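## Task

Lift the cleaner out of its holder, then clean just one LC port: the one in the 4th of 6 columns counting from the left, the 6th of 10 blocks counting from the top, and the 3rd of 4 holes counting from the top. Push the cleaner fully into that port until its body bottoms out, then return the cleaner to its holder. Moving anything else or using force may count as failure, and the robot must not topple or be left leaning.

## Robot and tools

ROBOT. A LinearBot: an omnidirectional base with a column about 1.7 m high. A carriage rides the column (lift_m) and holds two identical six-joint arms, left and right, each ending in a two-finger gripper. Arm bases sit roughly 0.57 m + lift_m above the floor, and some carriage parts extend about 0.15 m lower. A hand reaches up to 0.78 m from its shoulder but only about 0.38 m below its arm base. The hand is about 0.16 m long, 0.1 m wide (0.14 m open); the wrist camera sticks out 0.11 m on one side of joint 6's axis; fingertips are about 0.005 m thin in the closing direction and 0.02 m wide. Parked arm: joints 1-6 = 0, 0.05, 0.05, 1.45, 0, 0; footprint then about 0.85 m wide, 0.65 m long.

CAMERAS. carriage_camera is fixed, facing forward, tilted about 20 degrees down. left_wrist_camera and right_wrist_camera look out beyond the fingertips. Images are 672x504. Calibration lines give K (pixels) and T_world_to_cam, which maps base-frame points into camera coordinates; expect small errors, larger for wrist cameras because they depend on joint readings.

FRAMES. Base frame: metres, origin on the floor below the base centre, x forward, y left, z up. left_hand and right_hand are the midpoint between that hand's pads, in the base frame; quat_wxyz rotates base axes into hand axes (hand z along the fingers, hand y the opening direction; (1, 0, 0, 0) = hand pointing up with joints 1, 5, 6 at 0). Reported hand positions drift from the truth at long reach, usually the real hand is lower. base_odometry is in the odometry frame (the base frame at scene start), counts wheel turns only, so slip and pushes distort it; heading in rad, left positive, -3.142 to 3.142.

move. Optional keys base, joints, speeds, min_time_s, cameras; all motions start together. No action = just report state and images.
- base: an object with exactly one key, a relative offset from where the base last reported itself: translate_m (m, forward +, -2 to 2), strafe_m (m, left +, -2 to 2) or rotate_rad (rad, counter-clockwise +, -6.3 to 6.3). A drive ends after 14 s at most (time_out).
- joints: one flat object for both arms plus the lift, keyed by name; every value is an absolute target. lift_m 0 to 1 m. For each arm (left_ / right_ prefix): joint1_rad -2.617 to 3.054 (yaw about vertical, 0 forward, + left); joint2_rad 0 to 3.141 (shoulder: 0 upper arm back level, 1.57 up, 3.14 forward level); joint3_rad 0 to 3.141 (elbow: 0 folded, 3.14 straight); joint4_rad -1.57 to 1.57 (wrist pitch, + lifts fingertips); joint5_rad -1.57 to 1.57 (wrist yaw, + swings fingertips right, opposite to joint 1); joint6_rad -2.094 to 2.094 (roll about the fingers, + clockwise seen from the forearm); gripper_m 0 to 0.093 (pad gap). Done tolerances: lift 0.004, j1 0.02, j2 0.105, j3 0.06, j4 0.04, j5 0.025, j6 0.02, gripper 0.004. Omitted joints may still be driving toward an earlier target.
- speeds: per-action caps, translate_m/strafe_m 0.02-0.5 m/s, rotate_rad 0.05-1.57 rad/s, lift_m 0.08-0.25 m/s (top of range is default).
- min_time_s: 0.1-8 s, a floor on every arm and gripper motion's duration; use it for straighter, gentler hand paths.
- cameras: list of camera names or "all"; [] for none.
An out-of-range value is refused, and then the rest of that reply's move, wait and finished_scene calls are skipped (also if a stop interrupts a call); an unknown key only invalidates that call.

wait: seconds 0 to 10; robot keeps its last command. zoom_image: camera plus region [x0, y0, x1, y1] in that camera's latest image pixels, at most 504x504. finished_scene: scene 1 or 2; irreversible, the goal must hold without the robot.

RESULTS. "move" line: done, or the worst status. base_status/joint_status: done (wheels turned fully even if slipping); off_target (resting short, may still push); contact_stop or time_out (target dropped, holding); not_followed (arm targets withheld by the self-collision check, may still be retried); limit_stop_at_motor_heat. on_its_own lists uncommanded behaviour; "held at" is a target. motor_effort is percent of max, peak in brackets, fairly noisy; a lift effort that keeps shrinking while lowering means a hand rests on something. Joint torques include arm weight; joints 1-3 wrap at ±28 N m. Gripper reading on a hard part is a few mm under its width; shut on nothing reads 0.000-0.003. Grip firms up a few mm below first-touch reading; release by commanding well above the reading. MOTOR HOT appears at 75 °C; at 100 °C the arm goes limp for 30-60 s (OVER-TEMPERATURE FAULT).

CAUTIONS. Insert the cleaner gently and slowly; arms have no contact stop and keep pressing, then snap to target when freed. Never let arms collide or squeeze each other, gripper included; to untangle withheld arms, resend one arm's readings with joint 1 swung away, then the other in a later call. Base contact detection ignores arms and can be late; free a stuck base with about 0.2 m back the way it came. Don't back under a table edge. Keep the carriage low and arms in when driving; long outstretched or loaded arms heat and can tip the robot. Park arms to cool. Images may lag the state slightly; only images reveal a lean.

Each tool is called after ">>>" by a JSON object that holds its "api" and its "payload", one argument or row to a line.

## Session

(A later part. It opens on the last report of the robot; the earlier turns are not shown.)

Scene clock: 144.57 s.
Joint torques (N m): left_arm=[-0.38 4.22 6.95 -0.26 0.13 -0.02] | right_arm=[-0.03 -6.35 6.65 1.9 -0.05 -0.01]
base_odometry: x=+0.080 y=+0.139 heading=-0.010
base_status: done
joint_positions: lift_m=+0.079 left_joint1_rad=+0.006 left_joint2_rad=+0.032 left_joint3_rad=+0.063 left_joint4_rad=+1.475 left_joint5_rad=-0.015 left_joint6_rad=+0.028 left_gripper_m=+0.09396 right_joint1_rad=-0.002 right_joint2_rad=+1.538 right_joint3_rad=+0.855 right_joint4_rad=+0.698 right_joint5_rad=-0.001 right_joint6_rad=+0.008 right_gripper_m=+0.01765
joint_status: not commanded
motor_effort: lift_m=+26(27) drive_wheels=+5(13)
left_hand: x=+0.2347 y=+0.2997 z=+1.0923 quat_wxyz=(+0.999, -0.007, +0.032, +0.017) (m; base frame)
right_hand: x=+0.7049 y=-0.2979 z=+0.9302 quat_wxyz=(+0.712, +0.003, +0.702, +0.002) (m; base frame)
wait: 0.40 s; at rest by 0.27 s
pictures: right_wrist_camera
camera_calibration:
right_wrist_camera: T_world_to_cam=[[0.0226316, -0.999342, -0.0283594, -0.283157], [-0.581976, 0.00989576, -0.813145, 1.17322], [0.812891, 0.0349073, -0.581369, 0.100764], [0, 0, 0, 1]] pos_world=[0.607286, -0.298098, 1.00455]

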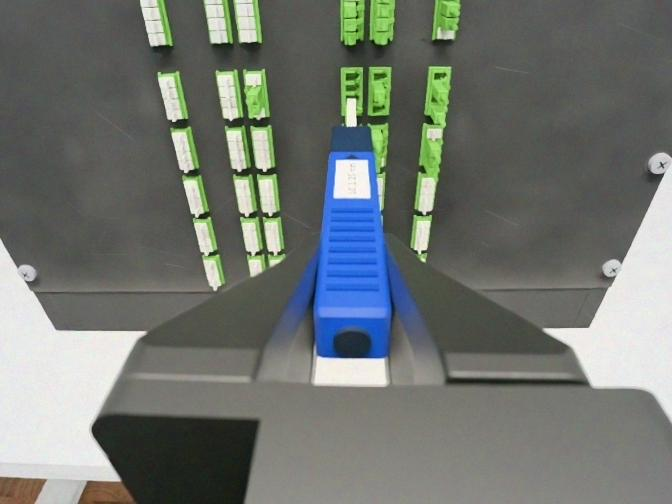

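>>> {"api": "move", "payload": {
  "base": {"strafe_m": 0.002},
  "speeds": {"strafe_m": 0.03},
  "cameras": []
}}

>>> {"api": "wait", "payload": {
  "seconds": 0.4,
  "cameras": ["right_wrist_camera"]
}}

>>> {"api": "zoom_image", "payload": {
  "camera": "right_wrist_camera",
  "region": [330, 70, 380, 120]
}}

Scene clock: 145.50 s.
Joint torques (N m): left_arm=[-0.55 4.11 6.87 -0.28 0.12 -0.03] | right_arm=[-0.21 -6.34 6.74 1.93 -0.06 -0.01]
move: done
base_odometry: x=+0.080 y=+0.141 heading=-0.010
base_status: done
joint_positions: lift_m=+0.079 left_joint1_rad=+0.006 left_joint2_rad=+0.032 left_joint3_rad=+0.063 left_joint4_rad=+1.475 left_joint5_rad=-0.015 left_joint6_rad=+0.028 left_gripper_m=+0.09396 right_joint1_rad=+0.001 right_joint2_rad=+1.538 right_joint3_rad=+0.854 right_joint4_rad=+0.695 right_joint5_rad=-0.002 right_joint6_rad=+0.008 right_gripper_m=+0.01765
joint_status: not commanded
motor_effort: lift_m=+27(27) drive_wheels=+6(11)
left_hand: x=+0.2347 y=+0.2997 z=+1.0923 quat_wxyz=(+0.999, -0.007, +0.032, +0.017) (m; base frame)
right_hand: x=+0.7048 y=-0.2964 z=+0.9287 quat_wxyz=(+0.711, +0.002, +0.703, +0.004) (m; base frame)
pictures: none
No camera images: "cameras" was empty.

Scene clock: 145.90 s.
Joint torques (N m): left_arm=[-0.54 4.23 6.93 -0.25 0.12 -0.02] | right_arm=[-0.32 -6.39 6.74 1.92 -0.05 0]
base_odometry: x=+0.080 y=+0.141 heading=-0.010
base_status: done
joint_positions: lift_m=+0.079 left_joint1_rad=+0.006 left_joint2_rad=+0.032 left_joint3_rad=+0.063 left_joint4_rad=+1.475 left_joint5_rad=-0.015 left_joint6_rad=+0.028 left_gripper_m=+0.09396 right_joint1_rad=+0.001 right_joint2_rad=+1.538 right_joint3_rad=+0.854 right_joint4_rad=+0.695 right_joint5_rad=-0.002 right_joint6_rad=+0.008 right_gripper_m=+0.01765
joint_status: not commanded
motor_effort: lift_m=+27(27) drive_wheels=+6(11)
left_hand: x=+0.2347 y=+0.2997 z=+1.0923 quat_wxyz=(+0.999, -0.007, +0.032, +0.017) (m; base frame)
right_hand: x=+0.7048 y=-0.2964 z=+0.9287 quat_wxyz=(+0.711, +0.002, +0.703, +0.004) (m; base frame)
wait: 0.40 s; at rest by 0.27 s
pictures: right_wrist_camera
camera_calibration:
right_wrist_camera: T_world_to_cam=[[0.0259411, -0.999258, -0.0284552, -0.28388], [-0.58577, 0.00787151, -0.810439, 1.17155], [0.810062, 0.0376919, -0.585132, 0.106219], [0, 0, 0, 1]] pos_world=[0.607582, -0.296895, 1.00355]

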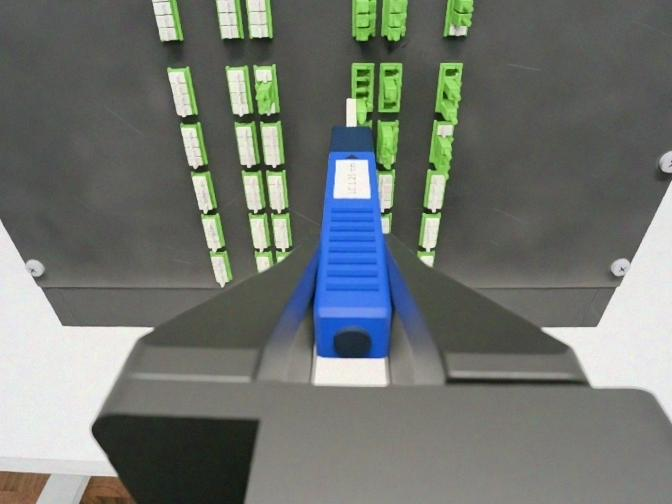

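Scaled by 10.080.

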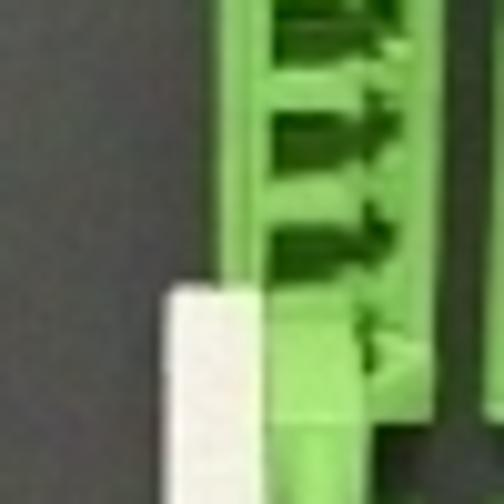

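>>> {"api": "move", "payload": {
  "joints": {"right_joint4_rad": 0.699},
  "base": {"strafe_m": -0.0045},
  "speeds": {"strafe_m": 0.03},
  "cameras": []
}}

>>> {"api": "wait", "payload": {
  "seconds": 0.4,
  "cameras": ["right_wrist_camera"]
}}

>>> {"api": "zoom_image", "payload": {
  "camera": "right_wrist_camera",
  "region": [330, 70, 380, 120]
}}

Scene clock: 146.70 s.
Joint torques (N m): left_arm=[-0.39 4.38 6.9 -0.22 0.11 -0.03] | right_arm=[-0.32 -6.45 6.78 2 -0.03 -0.01]
move: done
base_odometry: x=+0.080 y=+0.137 heading=-0.010
base_status: done
joint_positions: lift_m=+0.079 left_joint1_rad=+0.007 left_joint2_rad=+0.032 left_joint3_rad=+0.063 left_joint4_rad=+1.475 left_joint5_rad=-0.015 left_joint6_rad=+0.028 left_gripper_m=+0.09396 right_joint1_rad=+0.001 right_joint2_rad=+1.539 right_joint3_rad=+0.853 right_joint4_rad=+0.695 right_joint5_rad=-0.004 right_joint6_rad=+0.008 right_gripper_m=+0.01765
joint_status: all done
motor_effort: lift_m=+26(27) drive_wheels=-5(6)
left_hand: x=+0.2348 y=+0.2997 z=+1.0923 quat_wxyz=(+0.999, -0.007, +0.032, +0.017) (m; base frame)
right_hand: x=+0.7048 y=-0.2958 z=+0.9284 quat_wxyz=(+0.710, +0.001, +0.704, +0.005) (m; base frame)
pictures: none
No camera images: "cameras" was empty.

Scene clock: 147.10 s.
Joint torques (N m): left_arm=[-0.36 4.27 6.9 -0.3 0.15 -0.03] | right_arm=[-0.36 -6.48 6.78 2 -0.03 0]
base_odometry: x=+0.080 y=+0.137 heading=-0.010
base_status: done
joint_positions: lift_m=+0.079 left_joint1_rad=+0.007 left_joint2_rad=+0.032 left_joint3_rad=+0.063 left_joint4_rad=+1.475 left_joint5_rad=-0.015 left_joint6_rad=+0.028 left_gripper_m=+0.09396 right_joint1_rad=+0.001 right_joint2_rad=+1.539 right_joint3_rad=+0.853 right_joint4_rad=+0.695 right_joint5_rad=-0.004 right_joint6_rad=+0.008 right_gripper_m=+0.01765
joint_status: all done
motor_effort: lift_m=+26(27) drive_wheels=-5(6)
left_hand: x=+0.2348 y=+0.2997 z=+1.0923 quat_wxyz=(+0.999, -0.007, +0.032, +0.017) (m; base frame)
right_hand: x=+0.7048 y=-0.2958 z=+0.9284 quat_wxyz=(+0.710, +0.001, +0.704, +0.005) (m; base frame)
wait: 0.40 s; at rest by 0.27 s
pictures: right_wrist_camera
camera_calibration:
right_wrist_camera: T_world_to_cam=[[0.0286418, -0.999185, -0.0284495, -0.285214], [-0.586408, 0.0062531, -0.809992, 1.17082], [0.809509, 0.0398826, -0.585751, 0.107558], [0, 0, 0, 1]] pos_world=[0.607681, -0.296592, 1.00325]

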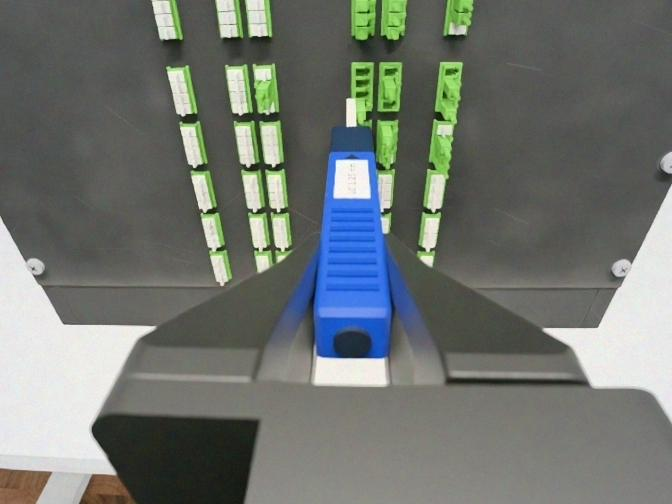

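Scaled by 10.080.

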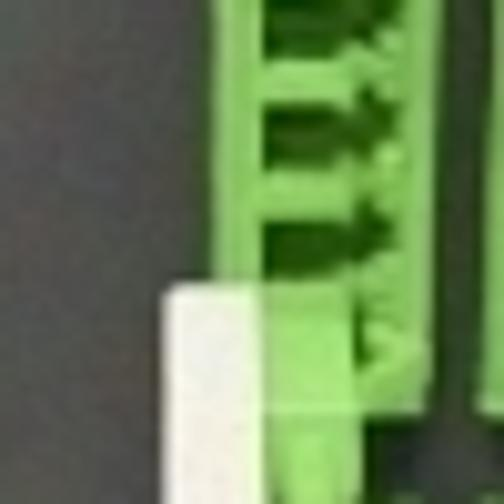

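>>> {"api": "move", "payload": {
  "joints": {"right_joint4_rad": 0.709},
  "base": {"strafe_m": -0.003},
  "speeds": {"strafe_m": 0.03},
  "cameras": []
}}

>>> {"api": "wait", "payload": {
  "seconds": 0.4,
  "cameras": ["right_wrist_camera"]
}}

>>> {"api": "zoom_image", "payload": {
  "camera": "right_wrist_camera",
  "region": [330, 70, 380, 120]
}}

Scene clock: 148.00 s.
Joint torques (N m): left_arm=[-0.39 4.29 7.15 -0.26 0.15 0] | right_arm=[-0.53 -6.5 6.79 2.1 0.01 -0.01]
move: done
base_odometry: x=+0.080 y=+0.134 heading=-0.009
base_status: done
joint_positions: lift_m=+0.079 left_joint1_rad=+0.007 left_joint2_rad=+0.032 left_joint3_rad=+0.063 left_joint4_rad=+1.475 left_joint5_rad=-0.015 left_joint6_rad=+0.028 left_gripper_m=+0.09396 right_joint1_rad=+0.002 right_joint2_rad=+1.539 right_joint3_rad=+0.853 right_joint4_rad=+0.696 right_joint5_rad=-0.007 right_joint6_rad=+0.007 right_gripper_m=+0.01765
joint_status: all done
motor_effort: lift_m=+27(27) drive_wheels=+6(11)
left_hand: x=+0.2348 y=+0.2997 z=+1.0923 quat_wxyz=(+0.999, -0.007, +0.032, +0.018) (m; base frame)
right_hand: x=+0.7049 y=-0.2947 z=+0.9283 quat_wxyz=(+0.710, -0.001, +0.704, +0.006) (m; base frame)
pictures: none
No camera images: "cameras" was empty.

Scene clock: 148.40 s.
Joint torques (N m): left_arm=[-0.46 4.15 7.04 -0.3 0.14 -0.07] | right_arm=[-0.46 -6.5 6.8 2.1 0.01 -0.01]
base_odometry: x=+0.080 y=+0.134 heading=-0.009
base_status: done
joint_positions: lift_m=+0.079 left_joint1_rad=+0.007 left_joint2_rad=+0.032 left_joint3_rad=+0.063 left_joint4_rad=+1.475 left_joint5_rad=-0.015 left_joint6_rad=+0.028 left_gripper_m=+0.09396 right_joint1_rad=+0.002 right_joint2_rad=+1.539 right_joint3_rad=+0.853 right_joint4_rad=+0.696 right_joint5_rad=-0.007 right_joint6_rad=+0.007 right_gripper_m=+0.01765
joint_status: all done
motor_effort: lift_m=+26(27) drive_wheels=+6(11)
left_hand: x=+0.2348 y=+0.2997 z=+1.0923 quat_wxyz=(+0.999, -0.007, +0.032, +0.018) (m; base frame)
right_hand: x=+0.7049 y=-0.2947 z=+0.9283 quat_wxyz=(+0.710, -0.001, +0.704, +0.006) (m; base frame)
wait: 0.40 s; at rest by 0.27 s
pictures: right_wrist_camera
camera_calibration:
right_wrist_camera: T_world_to_cam=[[0.0327939, -0.999071, -0.0279675, -0.287489], [-0.586411, 0.00342631, -0.810006, 1.16998], [0.809349, 0.0429637, -0.585754, 0.108403], [0, 0, 0, 1]] pos_world=[0.60778, -0.295888, 1.00315]

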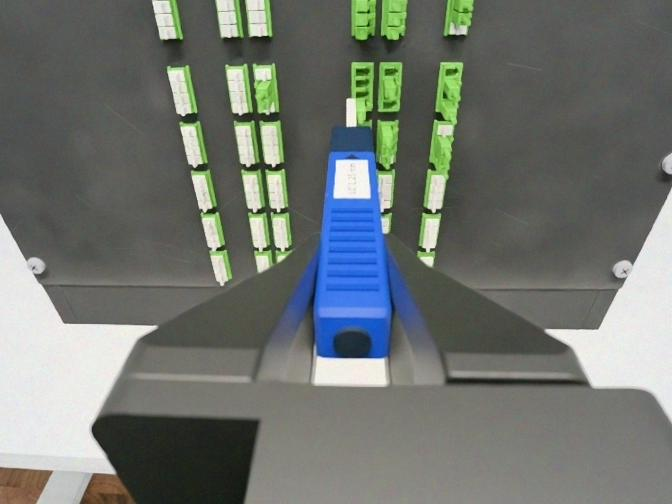

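Scaled by 10.080.

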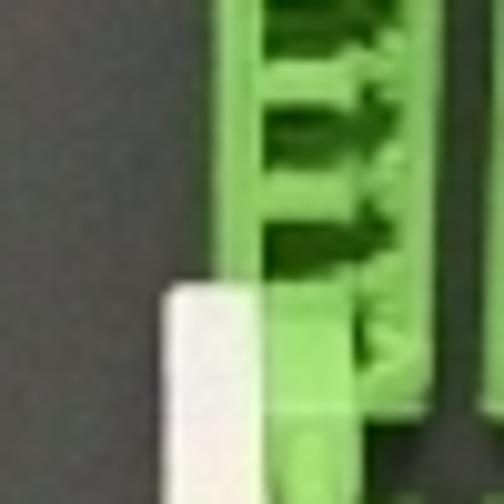

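>>> {"api": "move", "payload": {
  "base": {"translate_m": -0.015},
  "speeds": {"translate_m": 0.04},
  "cameras": []
}}

>>> {"api": "move", "payload": {
  "joints": {"right_joint1_rad": -0.01, "right_joint5_rad": 0.012},
  "min_time_s": 0.4,
  "cameras": []
}}

>>> {"api": "move", "payload": {
  "joints": {"right_joint2_rad": 1.5, "right_joint3_rad": 0.9, "right_joint4_rad": 0.71, "lift_m": 0.079},
  "min_time_s": 0.8,
  "cameras": []
}}

>>> {"api": "move", "payload": {
  "joints": {"right_joint2_rad": 1.55, "right_joint3_rad": 0.849, "right_joint4_rad": 0.697},
  "min_time_s": 1.2,
  "cameras": []
}}

>>> {"api": "wait", "payload": {
  "seconds": 0.4,
  "cameras": ["right_wrist_camera"]
}}

>>> {"api": "zoom_image", "payload": {
  "camera": "right_wrist_camera",
  "region": [310, 50, 410, 150]
}}

Scene clock: 149.63 s.
Joint torques (N m): left_arm=[-0.49 4.26 7.02 -0.26 0.09 -0.03] | right_arm=[-0.49 -6.65 6.82 2.1 -0.01 0]
move: done
base_odometry: x=+0.065 y=+0.135 heading=-0.008
base_status: done
joint_positions: lift_m=+0.079 left_joint1_rad=+0.007 left_joint2_rad=+0.032 left_joint3_rad=+0.063 left_joint4_rad=+1.474 left_joint5_rad=-0.015 left_joint6_rad=+0.028 left_gripper_m=+0.09396 right_joint1_rad=+0.003 right_joint2_rad=+1.541 right_joint3_rad=+0.853 right_joint4_rad=+0.696 right_joint5_rad=-0.005 right_joint6_rad=+0.007 right_gripper_m=+0.01765
joint_status: not commanded
motor_effort: lift_m=+26(27) drive_wheels=-10(15)
left_hand: x=+0.2349 y=+0.2997 z=+1.0923 quat_wxyz=(+0.999, -0.007, +0.033, +0.018) (m; base frame)
right_hand: x=+0.7051 y=-0.2949 z=+0.9276 quat_wxyz=(+0.710, +0.000, +0.704, +0.005) (m; base frame)
pictures: none
No camera images: "cameras" was empty.

Scene clock: 150.33 s.
Joint torques (N m): left_arm=[-0.72 4.21 6.91 -0.31 0.11 -0.08] | right_arm=[-1.29 -6.64 6.8 2.09 0.03 -0.01]
move: done
base_odometry: x=+0.065 y=+0.135 heading=-0.008
base_status: not commanded
joint_positions: lift_m=+0.079 left_joint1_rad=+0.007 left_joint2_rad=+0.032 left_joint3_rad=+0.063 left_joint4_rad=+1.474 left_joint5_rad=-0.015 left_joint6_rad=+0.028 left_gripper_m=+0.09396 right_joint1_rad=+0.000 right_joint2_rad=+1.541 right_joint3_rad=+0.853 right_joint4_rad=+0.696 right_joint5_rad=-0.002 right_joint6_rad=+0.007 right_gripper_m=+0.01765
joint_status: all done
motor_effort: lift_m=+26(27) drive_wheels=-10(10)
left_hand: x=+0.2349 y=+0.2997 z=+1.0923 quat_wxyz=(+0.999, -0.007, +0.033, +0.018) (m; base frame)
right_hand: x=+0.7051 y=-0.2965 z=+0.9276 quat_wxyz=(+0.710, +0.002, +0.704, +0.003) (m; base frame)
pictures: none
No camera images: "cameras" was empty.

Scene clock: 151.43 s.
Joint torques (N m): left_arm=[-0.61 4.3 6.86 -0.27 0.11 -0.08] | right_arm=[-1.28 -10.14 9.24 2.08 0 -0.01]
move: done
base_odometry: x=+0.065 y=+0.135 heading=-0.008
base_status: not commanded
joint_positions: lift_m=+0.079 left_joint1_rad=+0.007 left_joint2_rad=+0.032 left_joint3_rad=+0.063 left_joint4_rad=+1.474 left_joint5_rad=-0.015 left_joint6_rad=+0.028 left_gripper_m=+0.09396 right_joint1_rad=+0.000 right_joint2_rad=+1.526 right_joint3_rad=+0.877 right_joint4_rad=+0.696 right_joint5_rad=+0.002 right_joint6_rad=+0.007 right_gripper_m=+0.01765
joint_status: all done
motor_effort: lift_m=+26(27) drive_wheels=-10(10)
left_hand: x=+0.2349 y=+0.2997 z=+1.0923 quat_wxyz=(+0.999, -0.007, +0.033, +0.018) (m; base frame)
right_hand: x=+0.7051 y=-0.2971 z=+0.9457 quat_wxyz=(+0.723, +0.003, +0.690, +0.002) (m; base frame)
pictures: none
No camera images: "cameras" was empty.

Scene clock: 152.93 s.
Joint torques (N m): left_arm=[-0.46 4.12 6.79 -0.31 0.1 -0.03] | right_arm=[-1.29 -6.38 6.68 1.97 -0.02 0]
move: done
base_odometry: x=+0.065 y=+0.135 heading=-0.008
base_status: not commanded
joint_positions: lift_m=+0.079 left_joint1_rad=+0.007 left_joint2_rad=+0.032 left_joint3_rad=+0.063 left_joint4_rad=+1.474 left_joint5_rad=-0.015 left_joint6_rad=+0.028 left_gripper_m=+0.09396 right_joint1_rad=+0.000 right_joint2_rad=+1.538 right_joint3_rad=+0.855 right_joint4_rad=+0.696 right_joint5_rad=+0.003 right_joint6_rad=+0.007 right_gripper_m=+0.01765
joint_status: all done
motor_effort: lift_m=+26(27) drive_wheels=-10(10)
left_hand: x=+0.2349 y=+0.2997 z=+1.0923 quat_wxyz=(+0.999, -0.007, +0.033, +0.018) (m; base frame)
right_hand: x=+0.7048 y=-0.2973 z=+0.9297 quat_wxyz=(+0.712, +0.003, +0.703, +0.002) (m; base frame)
pictures: none
No camera images: "cameras" was empty.

Scene clock: 153.33 s.
Joint torques (N m): left_arm=[-0.51 4.12 6.94 -0.29 0.17 -0.04] | right_arm=[-1.28 -6.35 6.67 1.98 -0.02 -0.01]
base_odometry: x=+0.065 y=+0.135 heading=-0.008
base_status: not commanded
joint_positions: lift_m=+0.079 left_joint1_rad=+0.007 left_joint2_rad=+0.032 left_joint3_rad=+0.063 left_joint4_rad=+1.474 left_joint5_rad=-0.015 left_joint6_rad=+0.028 left_gripper_m=+0.09396 right_joint1_rad=+0.000 right_joint2_rad=+1.538 right_joint3_rad=+0.855 right_joint4_rad=+0.696 right_joint5_rad=+0.003 right_joint6_rad=+0.007 right_gripper_m=+0.01765
joint_status: all done
motor_effort: lift_m=+26(27) drive_wheels=-10(10)
left_hand: x=+0.2349 y=+0.2997 z=+1.0923 quat_wxyz=(+0.999, -0.007, +0.033, +0.018) (m; base frame)
right_hand: x=+0.7048 y=-0.2973 z=+0.9297 quat_wxyz=(+0.712, +0.003, +0.703, +0.002) (m; base frame)
wait: 0.40 s; at rest by 0.27 s
pictures: right_wrist_camera
camera_calibration:
right_wrist_camera: T_world_to_cam=[[0.0214375, -0.999375, -0.0281024, -0.282013], [-0.583851, 0.0103036, -0.811796, 1.17293], [0.811578, 0.0338105, -0.583265, 0.102858], [0, 0, 0, 1]] pos_world=[0.607385, -0.297399, 1.00425]

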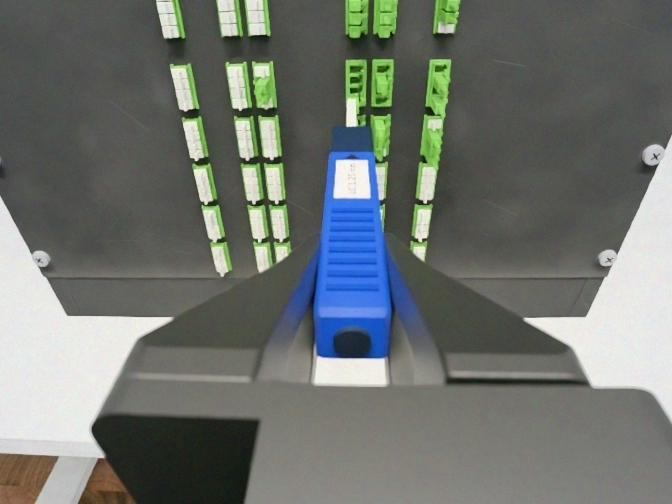

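Scaled by 5.040.

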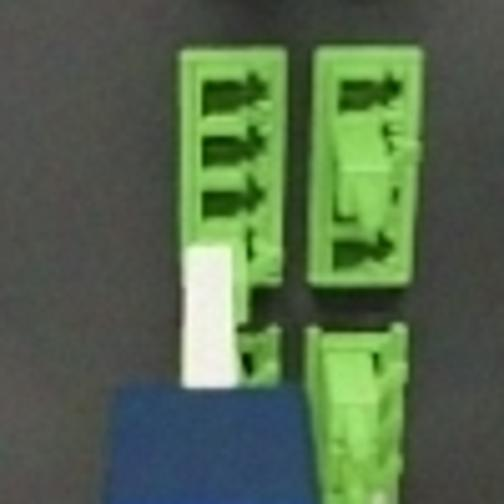

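>>> {"api": "zoom_image", "payload": {
  "camera": "right_wrist_camera",
  "region": [365, 50, 405, 90]
}}

>>> {"api": "zoom_image", "payload": {
  "camera": "right_wrist_camera",
  "region": [410, 50, 470, 110]
}}

>>> {"api": "zoom_image", "payload": {
  "camera": "right_wrist_camera",
  "region": [335, 60, 375, 100]
}}

Scaled by 12.600.

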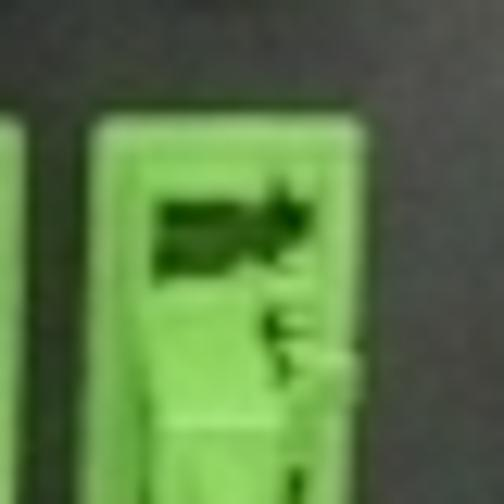

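Scaled by 8.400.

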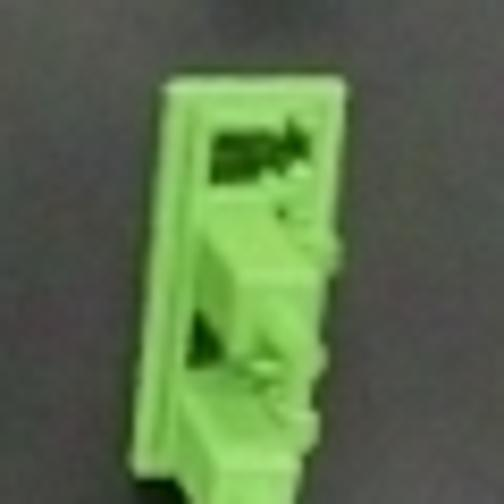

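Scaled by 12.600.

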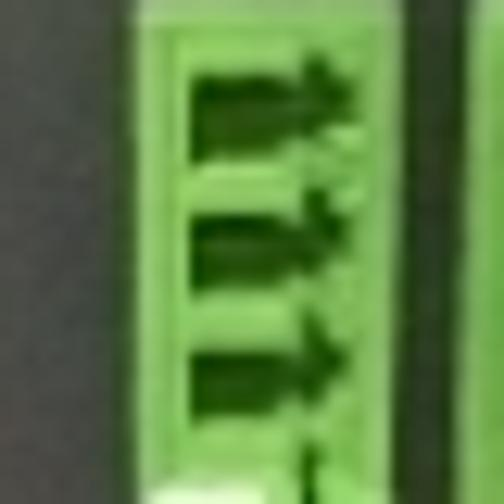

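>>> {"api": "wait", "payload": {
  "seconds": 0.1
}}

>>> {"api": "zoom_image", "payload": {
  "camera": "carriage_camera",
  "region": [380, 280, 480, 380]
}}

Scene clock: 154.60 s.
Joint torques (N m): left_arm=[-0.43 4.16 6.89 -0.33 0.12 -0.03] | right_arm=[-1.29 -6.34 6.69 1.97 -0.03 -0.01]
base_odometry: x=+0.065 y=+0.135 heading=-0.008
base_status: not commanded
joint_positions: lift_m=+0.079 left_joint1_rad=+0.007 left_joint2_rad=+0.032 left_joint3_rad=+0.063 left_joint4_rad=+1.474 left_joint5_rad=-0.015 left_joint6_rad=+0.028 left_gripper_m=+0.09396 right_joint1_rad=+0.000 right_joint2_rad=+1.538 right_joint3_rad=+0.855 right_joint4_rad=+0.696 right_joint5_rad=+0.003 right_joint6_rad=+0.007 right_gripper_m=+0.01765
joint_status: all done
motor_effort: lift_m=+26(27) drive_wheels=-10(10)
left_hand: x=+0.2349 y=+0.2997 z=+1.0923 quat_wxyz=(+0.999, -0.007, +0.033, +0.018) (m; base frame)
right_hand: x=+0.7048 y=-0.2973 z=+0.9297 quat_wxyz=(+0.712, +0.003, +0.703, +0.002) (m; base frame)
wait: 0.10 s; at rest from the start
pictures: carriage_camera, left_wrist_camera, right_wrist_camera
camera_calibration:
carriage_camera: T_world_to_cam=[[-0.0102331, -0.999704, -0.022053, 0.0230618], [-0.339272, 0.0242171, -0.940376, 1.05653], [0.940633, -0.00214094, -0.33942, 0.229982], [0, 0, 0, 1]] pos_world=[0.142358, -0.00203865, 1.0721]
left_wrist_camera: T_world_to_cam=[[0.0407905, -0.999159, 0.00414849, 0.280954], [0.787604, 0.0295984, -0.61547, 0.490632], [0.61483, 0.0283727, 0.788149, -0.892489], [0, 0, 0, 1]] pos_world=[0.150845, 0.291518, 1.00422]
right_wrist_camera: T_world_to_cam=[[0.0214375, -0.999375, -0.0281024, -0.282013], [-0.583851, 0.0103036, -0.811796, 1.17293], [0.811578, 0.0338105, -0.583265, 0.102858], [0, 0, 0, 1]] pos_world=[0.607385, -0.297399, 1.00425]

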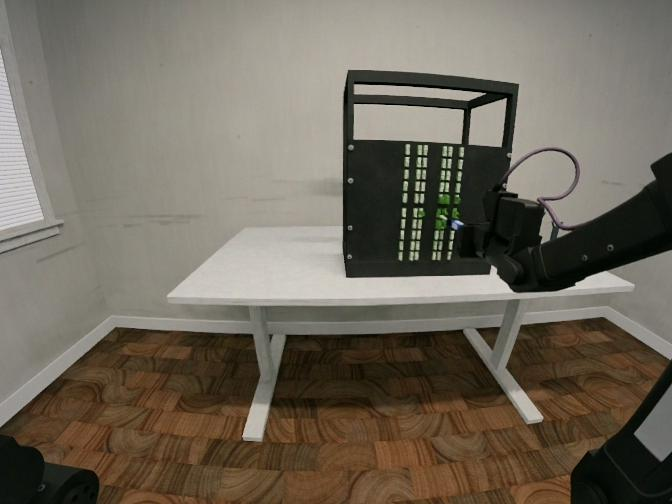

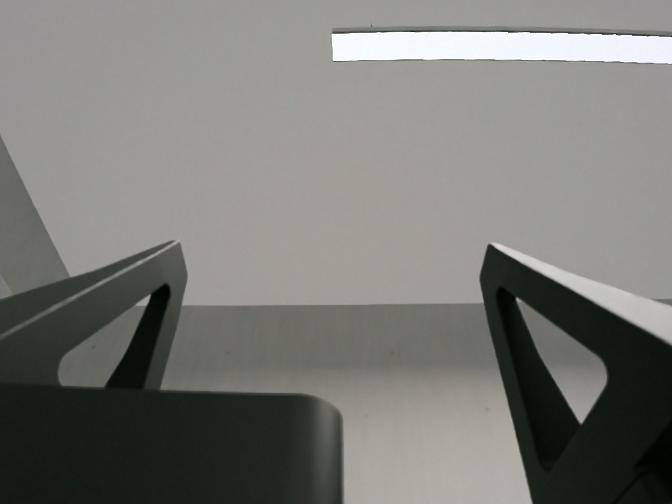

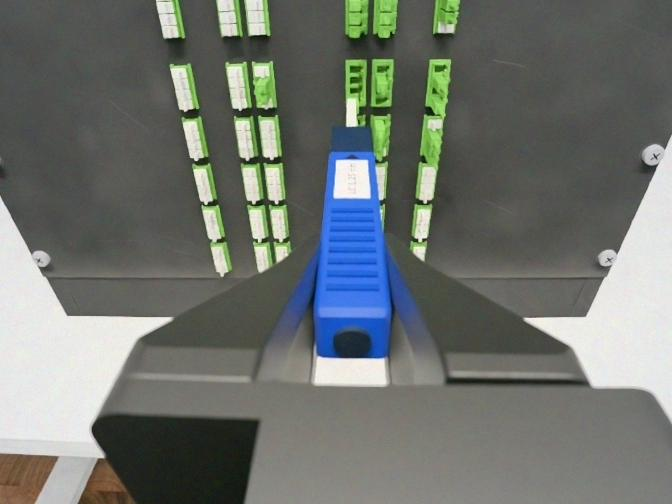

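Scaled by 5.040.

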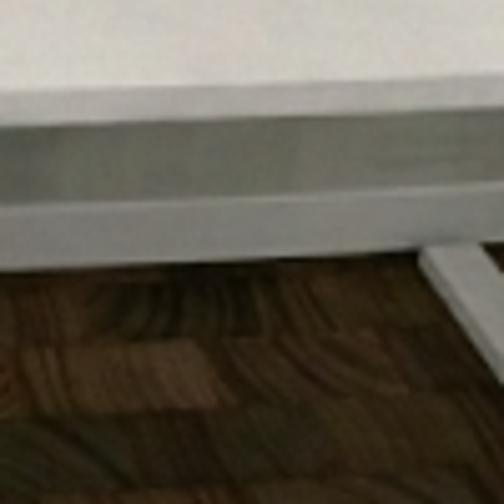

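>>> {"api": "zoom_image", "payload": {
  "camera": "carriage_camera",
  "region": [425, 195, 475, 245]
}}

>>> {"api": "zoom_image", "payload": {
  "camera": "carriage_camera",
  "region": [435, 205, 465, 235]
}}

Scaled by 10.080.

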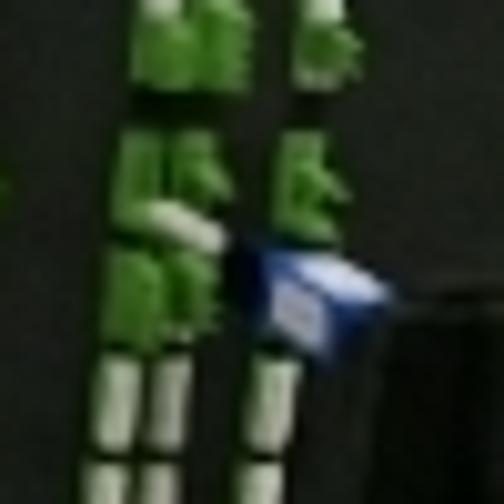

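Scaled by 16.800.

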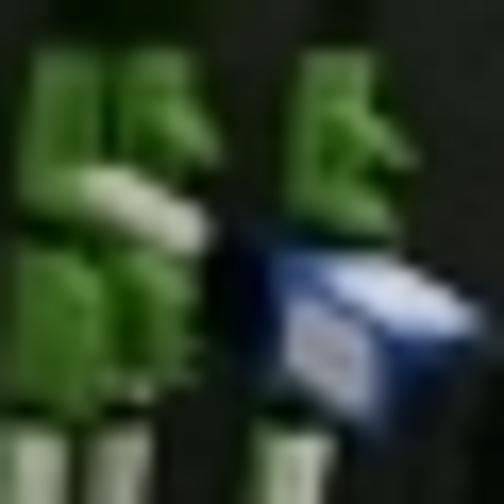

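>>> {"api": "move", "payload": {
  "base": {"strafe_m": -0.003},
  "speeds": {"strafe_m": 0.03},
  "cameras": []
}}

>>> {"api": "wait", "payload": {
  "seconds": 0.4,
  "cameras": ["right_wrist_camera"]
}}

>>> {"api": "zoom_image", "payload": {
  "camera": "right_wrist_camera",
  "region": [330, 70, 380, 120]
}}

Scene clock: 155.60 s.
Joint torques (N m): left_arm=[-0.49 4.04 6.75 -0.3 0.16 -0.04] | right_arm=[-0.47 -6.42 6.72 1.97 -0.06 0]
move: done
base_odometry: x=+0.065 y=+0.132 heading=-0.007
base_status: done
joint_positions: lift_m=+0.079 left_joint1_rad=+0.008 left_joint2_rad=+0.032 left_joint3_rad=+0.063 left_joint4_rad=+1.475 left_joint5_rad=-0.015 left_joint6_rad=+0.028 left_gripper_m=+0.09396 right_joint1_rad=-0.007 right_joint2_rad=+1.538 right_joint3_rad=+0.854 right_joint4_rad=+0.696 right_joint5_rad=+0.006 right_joint6_rad=+0.007 right_gripper_m=+0.01765
joint_status: not commanded
motor_effort: lift_m=+26(27) drive_wheels=+7(15)
left_hand: x=+0.2347 y=+0.2997 z=+1.0923 quat_wxyz=(+0.999, -0.007, +0.032, +0.018) (m; base frame)
right_hand: x=+0.7048 y=-0.3013 z=+0.9290 quat_wxyz=(+0.711, +0.007, +0.703, -0.002) (m; base frame)
pictures: none
No camera images: "cameras" was empty.

Scene clock: 156.00 s.
Joint torques (N m): left_arm=[-0.69 4.16 6.8 -0.28 0.11 -0.05] | right_arm=[-0.55 -6.42 6.72 1.97 -0.06 0]
base_odometry: x=+0.065 y=+0.132 heading=-0.007
base_status: done
joint_positions: lift_m=+0.079 left_joint1_rad=+0.008 left_joint2_rad=+0.032 left_joint3_rad=+0.063 left_joint4_rad=+1.475 left_joint5_rad=-0.015 left_joint6_rad=+0.028 left_gripper_m=+0.09396 right_joint1_rad=-0.007 right_joint2_rad=+1.538 right_joint3_rad=+0.854 right_joint4_rad=+0.696 right_joint5_rad=+0.006 right_joint6_rad=+0.007 right_gripper_m=+0.01765
joint_status: not commanded
motor_effort: lift_m=+26(27) drive_wheels=+7(15)
left_hand: x=+0.2347 y=+0.2997 z=+1.0923 quat_wxyz=(+0.999, -0.007, +0.032, +0.018) (m; base frame)
right_hand: x=+0.7048 y=-0.3013 z=+0.9290 quat_wxyz=(+0.711, +0.007, +0.703, -0.002) (m; base frame)
wait: 0.40 s; at rest by 0.27 s
pictures: right_wrist_camera
camera_calibration:
right_wrist_camera: T_world_to_cam=[[0.0111319, -0.999544, -0.0280818, -0.278849], [-0.584922, 0.0162684, -0.810927, 1.17424], [0.811013, 0.0254528, -0.584474, 0.101549], [0, 0, 0, 1]] pos_world=[0.607587, -0.30041, 1.00375]

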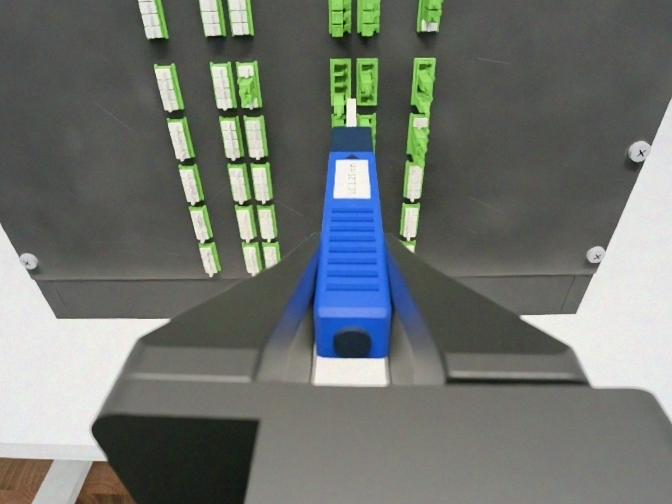

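Scaled by 10.080.

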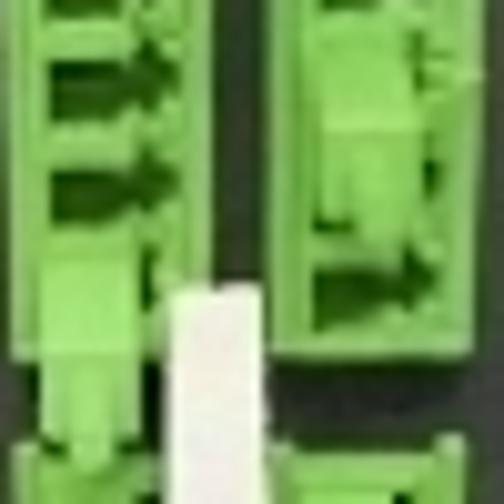

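>>> {"api": "move", "payload": {
  "base": {"strafe_m": 0.006},
  "joints": {"right_joint5_rad": 0.0, "lift_m": 0.080},
  "speeds": {"strafe_m": 0.03},
  "cameras": []
}}

>>> {"api": "wait", "payload": {
  "seconds": 0.4,
  "cameras": ["right_wrist_camera"]
}}

>>> {"api": "zoom_image", "payload": {
  "camera": "right_wrist_camera",
  "region": [330, 70, 380, 120]
}}

Scene clock: 157.00 s.
Joint torques (N m): left_arm=[-0.44 4.23 6.95 -0.33 0.1 -0.05] | right_arm=[-0.64 -6.52 6.78 1.98 -0.16 0]
move: done
base_odometry: x=+0.065 y=+0.138 heading=-0.008
base_status: done
joint_positions: lift_m=+0.080 left_joint1_rad=+0.007 left_joint2_rad=+0.032 left_joint3_rad=+0.064 left_joint4_rad=+1.475 left_joint5_rad=-0.015 left_joint6_rad=+0.028 left_gripper_m=+0.09396 right_joint1_rad=-0.006 right_joint2_rad=+1.539 right_joint3_rad=+0.853 right_joint4_rad=+0.695 right_joint5_rad=+0.004 right_joint6_rad=+0.007 right_gripper_m=+0.01765
joint_status: all done
motor_effort: lift_m=+26(30) drive_wheels=-6(13)
left_hand: x=+0.2345 y=+0.2997 z=+1.0934 quat_wxyz=(+0.999, -0.007, +0.032, +0.018) (m; base frame)
right_hand: x=+0.7049 y=-0.3006 z=+0.9292 quat_wxyz=(+0.710, +0.006, +0.704, -0.001) (m; base frame)
pictures: none
No camera images: "cameras" was empty.

Scene clock: 157.40 s.
Joint torques (N m): left_arm=[-0.44 4 6.94 -0.32 0.11 -0.02] | right_arm=[-0.64 -6.49 6.8 1.97 -0.16 0]
base_odometry: x=+0.065 y=+0.138 heading=-0.008
base_status: done
joint_positions: lift_m=+0.080 left_joint1_rad=+0.007 left_joint2_rad=+0.032 left_joint3_rad=+0.064 left_joint4_rad=+1.475 left_joint5_rad=-0.015 left_joint6_rad=+0.028 left_gripper_m=+0.09396 right_joint1_rad=-0.006 right_joint2_rad=+1.539 right_joint3_rad=+0.853 right_joint4_rad=+0.695 right_joint5_rad=+0.004 right_joint6_rad=+0.007 right_gripper_m=+0.01765
joint_status: all done
motor_effort: lift_m=+26(30) drive_wheels=-6(13)
left_hand: x=+0.2345 y=+0.2997 z=+1.0934 quat_wxyz=(+0.999, -0.007, +0.032, +0.018) (m; base frame)
right_hand: x=+0.7049 y=-0.3006 z=+0.9292 quat_wxyz=(+0.710, +0.006, +0.704, -0.001) (m; base frame)
wait: 0.40 s; at rest by 0.27 s
pictures: right_wrist_camera
camera_calibration:
right_wrist_camera: T_world_to_cam=[[0.0137386, -0.999509, -0.0281584, -0.279838], [-0.586543, 0.0147512, -0.809784, 1.17398], [0.809802, 0.0276414, -0.586052, 0.104527], [0, 0, 0, 1]] pos_world=[0.607785, -0.299907, 1.00405]

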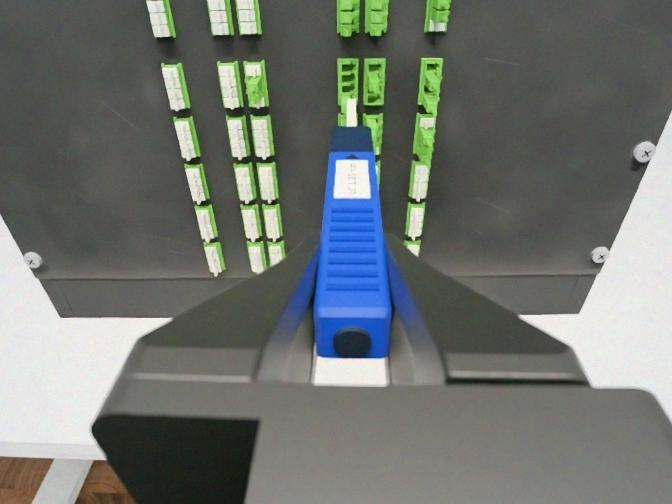

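Scaled by 10.080.

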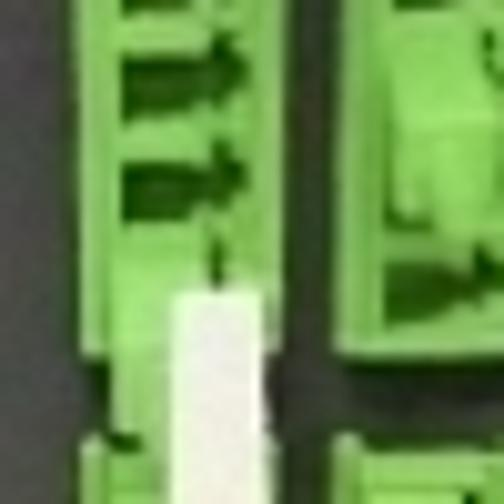

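>>> {"api": "move", "payload": {
  "base": {"strafe_m": 0.0025},
  "joints": {"lift_m": 0.081},
  "speeds": {"strafe_m": 0.03},
  "cameras": []
}}

>>> {"api": "wait", "payload": {
  "seconds": 0.4,
  "cameras": ["right_wrist_camera"]
}}

>>> {"api": "zoom_image", "payload": {
  "camera": "right_wrist_camera",
  "region": [330, 70, 380, 120]
}}

Scene clock: 158.33 s.
Joint torques (N m): left_arm=[-0.57 4.22 6.65 -0.28 0.19 -0.01] | right_arm=[-0.46 -6.63 6.78 1.98 -0.15 0]
move: done
base_odometry: x=+0.065 y=+0.140 heading=-0.008
base_status: done
joint_positions: lift_m=+0.081 left_joint1_rad=+0.007 left_joint2_rad=+0.032 left_joint3_rad=+0.064 left_joint4_rad=+1.475 left_joint5_rad=-0.015 left_joint6_rad=+0.028 left_gripper_m=+0.09396 right_joint1_rad=-0.007 right_joint2_rad=+1.541 right_joint3_rad=+0.853 right_joint4_rad=+0.694 right_joint5_rad=+0.002 right_joint6_rad=+0.007 right_gripper_m=+0.01765
joint_status: all done
motor_effort: lift_m=+26(30) drive_wheels=-5(9)
left_hand: x=+0.2345 y=+0.2997 z=+1.0944 quat_wxyz=(+0.999, -0.007, +0.032, +0.018) (m; base frame)
right_hand: x=+0.7051 y=-0.3006 z=+0.9293 quat_wxyz=(+0.710, +0.005, +0.705, -0.001) (m; base frame)
pictures: none
No camera images: "cameras" was empty.

Scene clock: 158.73 s.
Joint torques (N m): left_arm=[-0.46 4.34 6.84 -0.34 0.08 0.01] | right_arm=[-0.55 -6.67 6.82 2.01 -0.14 -0.01]
base_odometry: x=+0.065 y=+0.140 heading=-0.008
base_status: done
joint_positions: lift_m=+0.081 left_joint1_rad=+0.007 left_joint2_rad=+0.032 left_joint3_rad=+0.064 left_joint4_rad=+1.475 left_joint5_rad=-0.015 left_joint6_rad=+0.028 left_gripper_m=+0.09396 right_joint1_rad=-0.007 right_joint2_rad=+1.541 right_joint3_rad=+0.853 right_joint4_rad=+0.694 right_joint5_rad=+0.002 right_joint6_rad=+0.007 right_gripper_m=+0.01765
joint_status: all done
motor_effort: lift_m=+27(30) drive_wheels=-5(9)
left_hand: x=+0.2345 y=+0.2997 z=+1.0944 quat_wxyz=(+0.999, -0.007, +0.032, +0.018) (m; base frame)
right_hand: x=+0.7051 y=-0.3006 z=+0.9293 quat_wxyz=(+0.710, +0.005, +0.705, -0.001) (m; base frame)
wait: 0.40 s; at rest by 0.27 s
pictures: right_wrist_camera
camera_calibration:
right_wrist_camera: T_world_to_cam=[[0.0148219, -0.999504, -0.0277854, -0.281065], [-0.588394, 0.0137491, -0.808458, 1.17395], [0.808439, 0.0283317, -0.587898, 0.107275], [0, 0, 0, 1]] pos_world=[0.608184, -0.300106, 1.00434]

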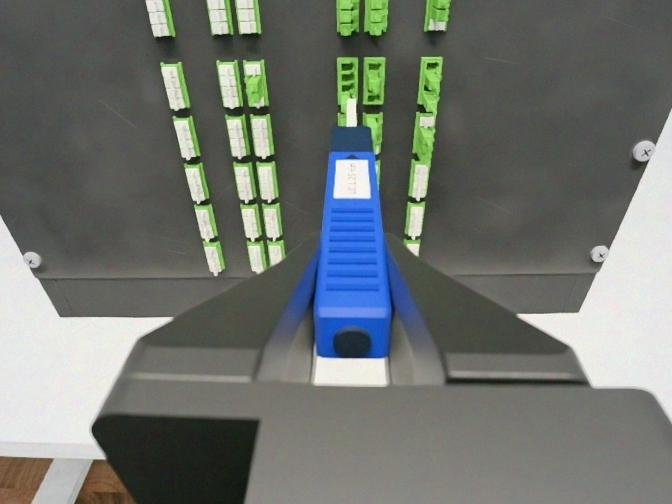

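Scaled by 10.080.

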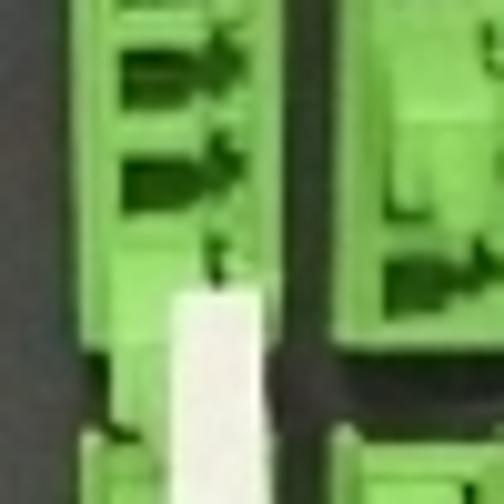

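>>> {"api": "move", "payload": {
  "base": {"translate_m": -0.012},
  "speeds": {"translate_m": 0.05},
  "cameras": []
}}

>>> {"api": "move", "payload": {
  "joints": {"right_joint4_rad": 0.715, "right_joint2_rad": 1.52, "right_joint3_rad": 0.88, "lift_m": 0.0795},
  "min_time_s": 0.8,
  "cameras": []
}}

>>> {"api": "move", "payload": {
  "joints": {"right_joint4_rad": 0.699, "right_joint2_rad": 1.545, "right_joint3_rad": 0.856},
  "min_time_s": 0.8,
  "cameras": []
}}

>>> {"api": "wait", "payload": {
  "seconds": 0.4,
  "cameras": ["right_wrist_camera"]
}}

>>> {"api": "zoom_image", "payload": {
  "camera": "right_wrist_camera",
  "region": [330, 70, 380, 120]
}}

Scene clock: 159.83 s.
Joint torques (N m): left_arm=[-0.43 4.29 6.9 -0.28 0.05 -0.04] | right_arm=[-0.53 -6.69 6.78 1.99 -0.14 0]
move: done
base_odometry: x=+0.053 y=+0.140 heading=-0.009
base_status: done
joint_positions: lift_m=+0.081 left_joint1_rad=+0.007 left_joint2_rad=+0.032 left_joint3_rad=+0.064 left_joint4_rad=+1.475 left_joint5_rad=-0.015 left_joint6_rad=+0.028 left_gripper_m=+0.09396 right_joint1_rad=-0.007 right_joint2_rad=+1.541 right_joint3_rad=+0.853 right_joint4_rad=+0.694 right_joint5_rad=+0.002 right_joint6_rad=+0.007 right_gripper_m=+0.01765
joint_status: not commanded
motor_effort: lift_m=+26(27) drive_wheels=-5(14)
left_hand: x=+0.2347 y=+0.2997 z=+1.0944 quat_wxyz=(+0.999, -0.007, +0.032, +0.018) (m; base frame)
right_hand: x=+0.7052 y=-0.3006 z=+0.9291 quat_wxyz=(+0.709, +0.005, +0.705, -0.001) (m; base frame)
pictures: none
No camera images: "cameras" was empty.

Scene clock: 160.93 s.
Joint torques (N m): left_arm=[-0.44 4.23 6.95 -0.3 0.11 -0.04] | right_arm=[-0.58 -9.74 9.63 2.18 -0.14 0]
move: done
base_odometry: x=+0.053 y=+0.140 heading=-0.009
base_status: not commanded
joint_positions: lift_m=+0.080 left_joint1_rad=+0.007 left_joint2_rad=+0.032 left_joint3_rad=+0.064 left_joint4_rad=+1.475 left_joint5_rad=-0.015 left_joint6_rad=+0.028 left_gripper_m=+0.09396 right_joint1_rad=-0.007 right_joint2_rad=+1.541 right_joint3_rad=+0.852 right_joint4_rad=+0.694 right_joint5_rad=+0.002 right_joint6_rad=+0.007 right_gripper_m=+0.01765
joint_status: all done
motor_effort: lift_m=+26(27) drive_wheels=-5(5)
left_hand: x=+0.2347 y=+0.2997 z=+1.0929 quat_wxyz=(+0.999, -0.007, +0.032, +0.018) (m; base frame)
right_hand: x=+0.7052 y=-0.3006 z=+0.9269 quat_wxyz=(+0.709, +0.005, +0.705, -0.001) (m; base frame)
pictures: none
No camera images: "cameras" was empty.

Scene clock: 162.03 s.
Joint torques (N m): left_arm=[-0.55 4.29 6.94 -0.32 0.08 -0.05] | right_arm=[-0.58 -7.24 7.46 2.01 -0.14 -0.01]
move: done
base_odometry: x=+0.053 y=+0.140 heading=-0.009
base_status: not commanded
joint_positions: lift_m=+0.080 left_joint1_rad=+0.007 left_joint2_rad=+0.032 left_joint3_rad=+0.064 left_joint4_rad=+1.475 left_joint5_rad=-0.015 left_joint6_rad=+0.028 left_gripper_m=+0.09396 right_joint1_rad=-0.007 right_joint2_rad=+1.541 right_joint3_rad=+0.852 right_joint4_rad=+0.694 right_joint5_rad=+0.002 right_joint6_rad=+0.007 right_gripper_m=+0.01765
joint_status: all done
motor_effort: lift_m=+26(27) drive_wheels=-5(5)
left_hand: x=+0.2347 y=+0.2997 z=+1.0929 quat_wxyz=(+0.999, -0.007, +0.032, +0.018) (m; base frame)
right_hand: x=+0.7052 y=-0.3006 z=+0.9269 quat_wxyz=(+0.709, +0.005, +0.705, -0.001) (m; base frame)
pictures: none
No camera images: "cameras" was empty.

Scene clock: 162.43 s.
Joint torques (N m): left_arm=[-0.35 4.36 6.82 -0.27 0.09 0.01] | right_arm=[-0.57 -7.23 7.42 2.01 -0.14 0]
base_odometry: x=+0.053 y=+0.140 heading=-0.009
base_status: not commanded
joint_positions: lift_m=+0.080 left_joint1_rad=+0.007 left_joint2_rad=+0.032 left_joint3_rad=+0.064 left_joint4_rad=+1.475 left_joint5_rad=-0.015 left_joint6_rad=+0.028 left_gripper_m=+0.09396 right_joint1_rad=-0.007 right_joint2_rad=+1.541 right_joint3_rad=+0.852 right_joint4_rad=+0.694 right_joint5_rad=+0.002 right_joint6_rad=+0.007 right_gripper_m=+0.01765
joint_status: all done
motor_effort: lift_m=+26(27) drive_wheels=-5(5)
left_hand: x=+0.2347 y=+0.2997 z=+1.0929 quat_wxyz=(+0.999, -0.007, +0.032, +0.018) (m; base frame)
right_hand: x=+0.7052 y=-0.3006 z=+0.9269 quat_wxyz=(+0.709, +0.005, +0.705, -0.001) (m; base frame)
wait: 0.40 s; at rest by 0.27 s
pictures: right_wrist_camera
camera_calibration:
right_wrist_camera: T_world_to_cam=[[0.0147623, -0.999504, -0.0278192, -0.281057], [-0.590236, 0.0137469, -0.807114, 1.17214], [0.807096, 0.0283348, -0.58974, 0.108542], [0, 0, 0, 1]] pos_world=[0.608382, -0.300106, 1.00224]

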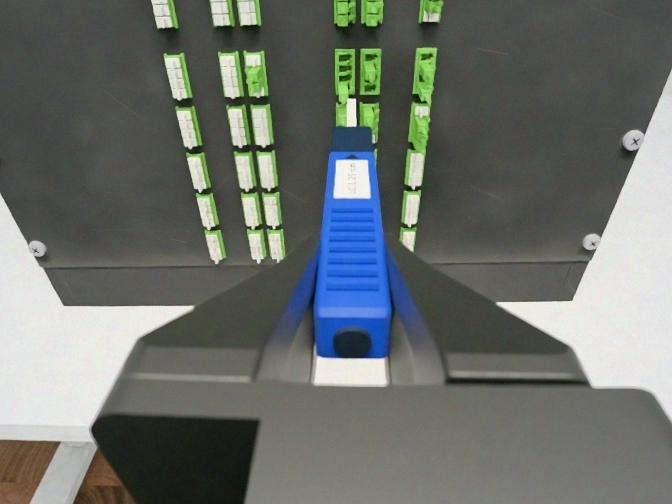

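Scaled by 10.080.

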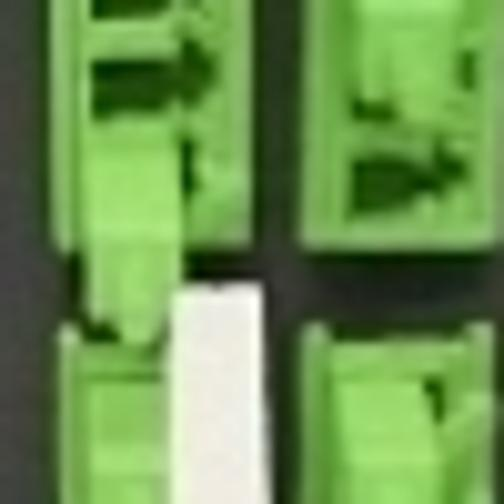

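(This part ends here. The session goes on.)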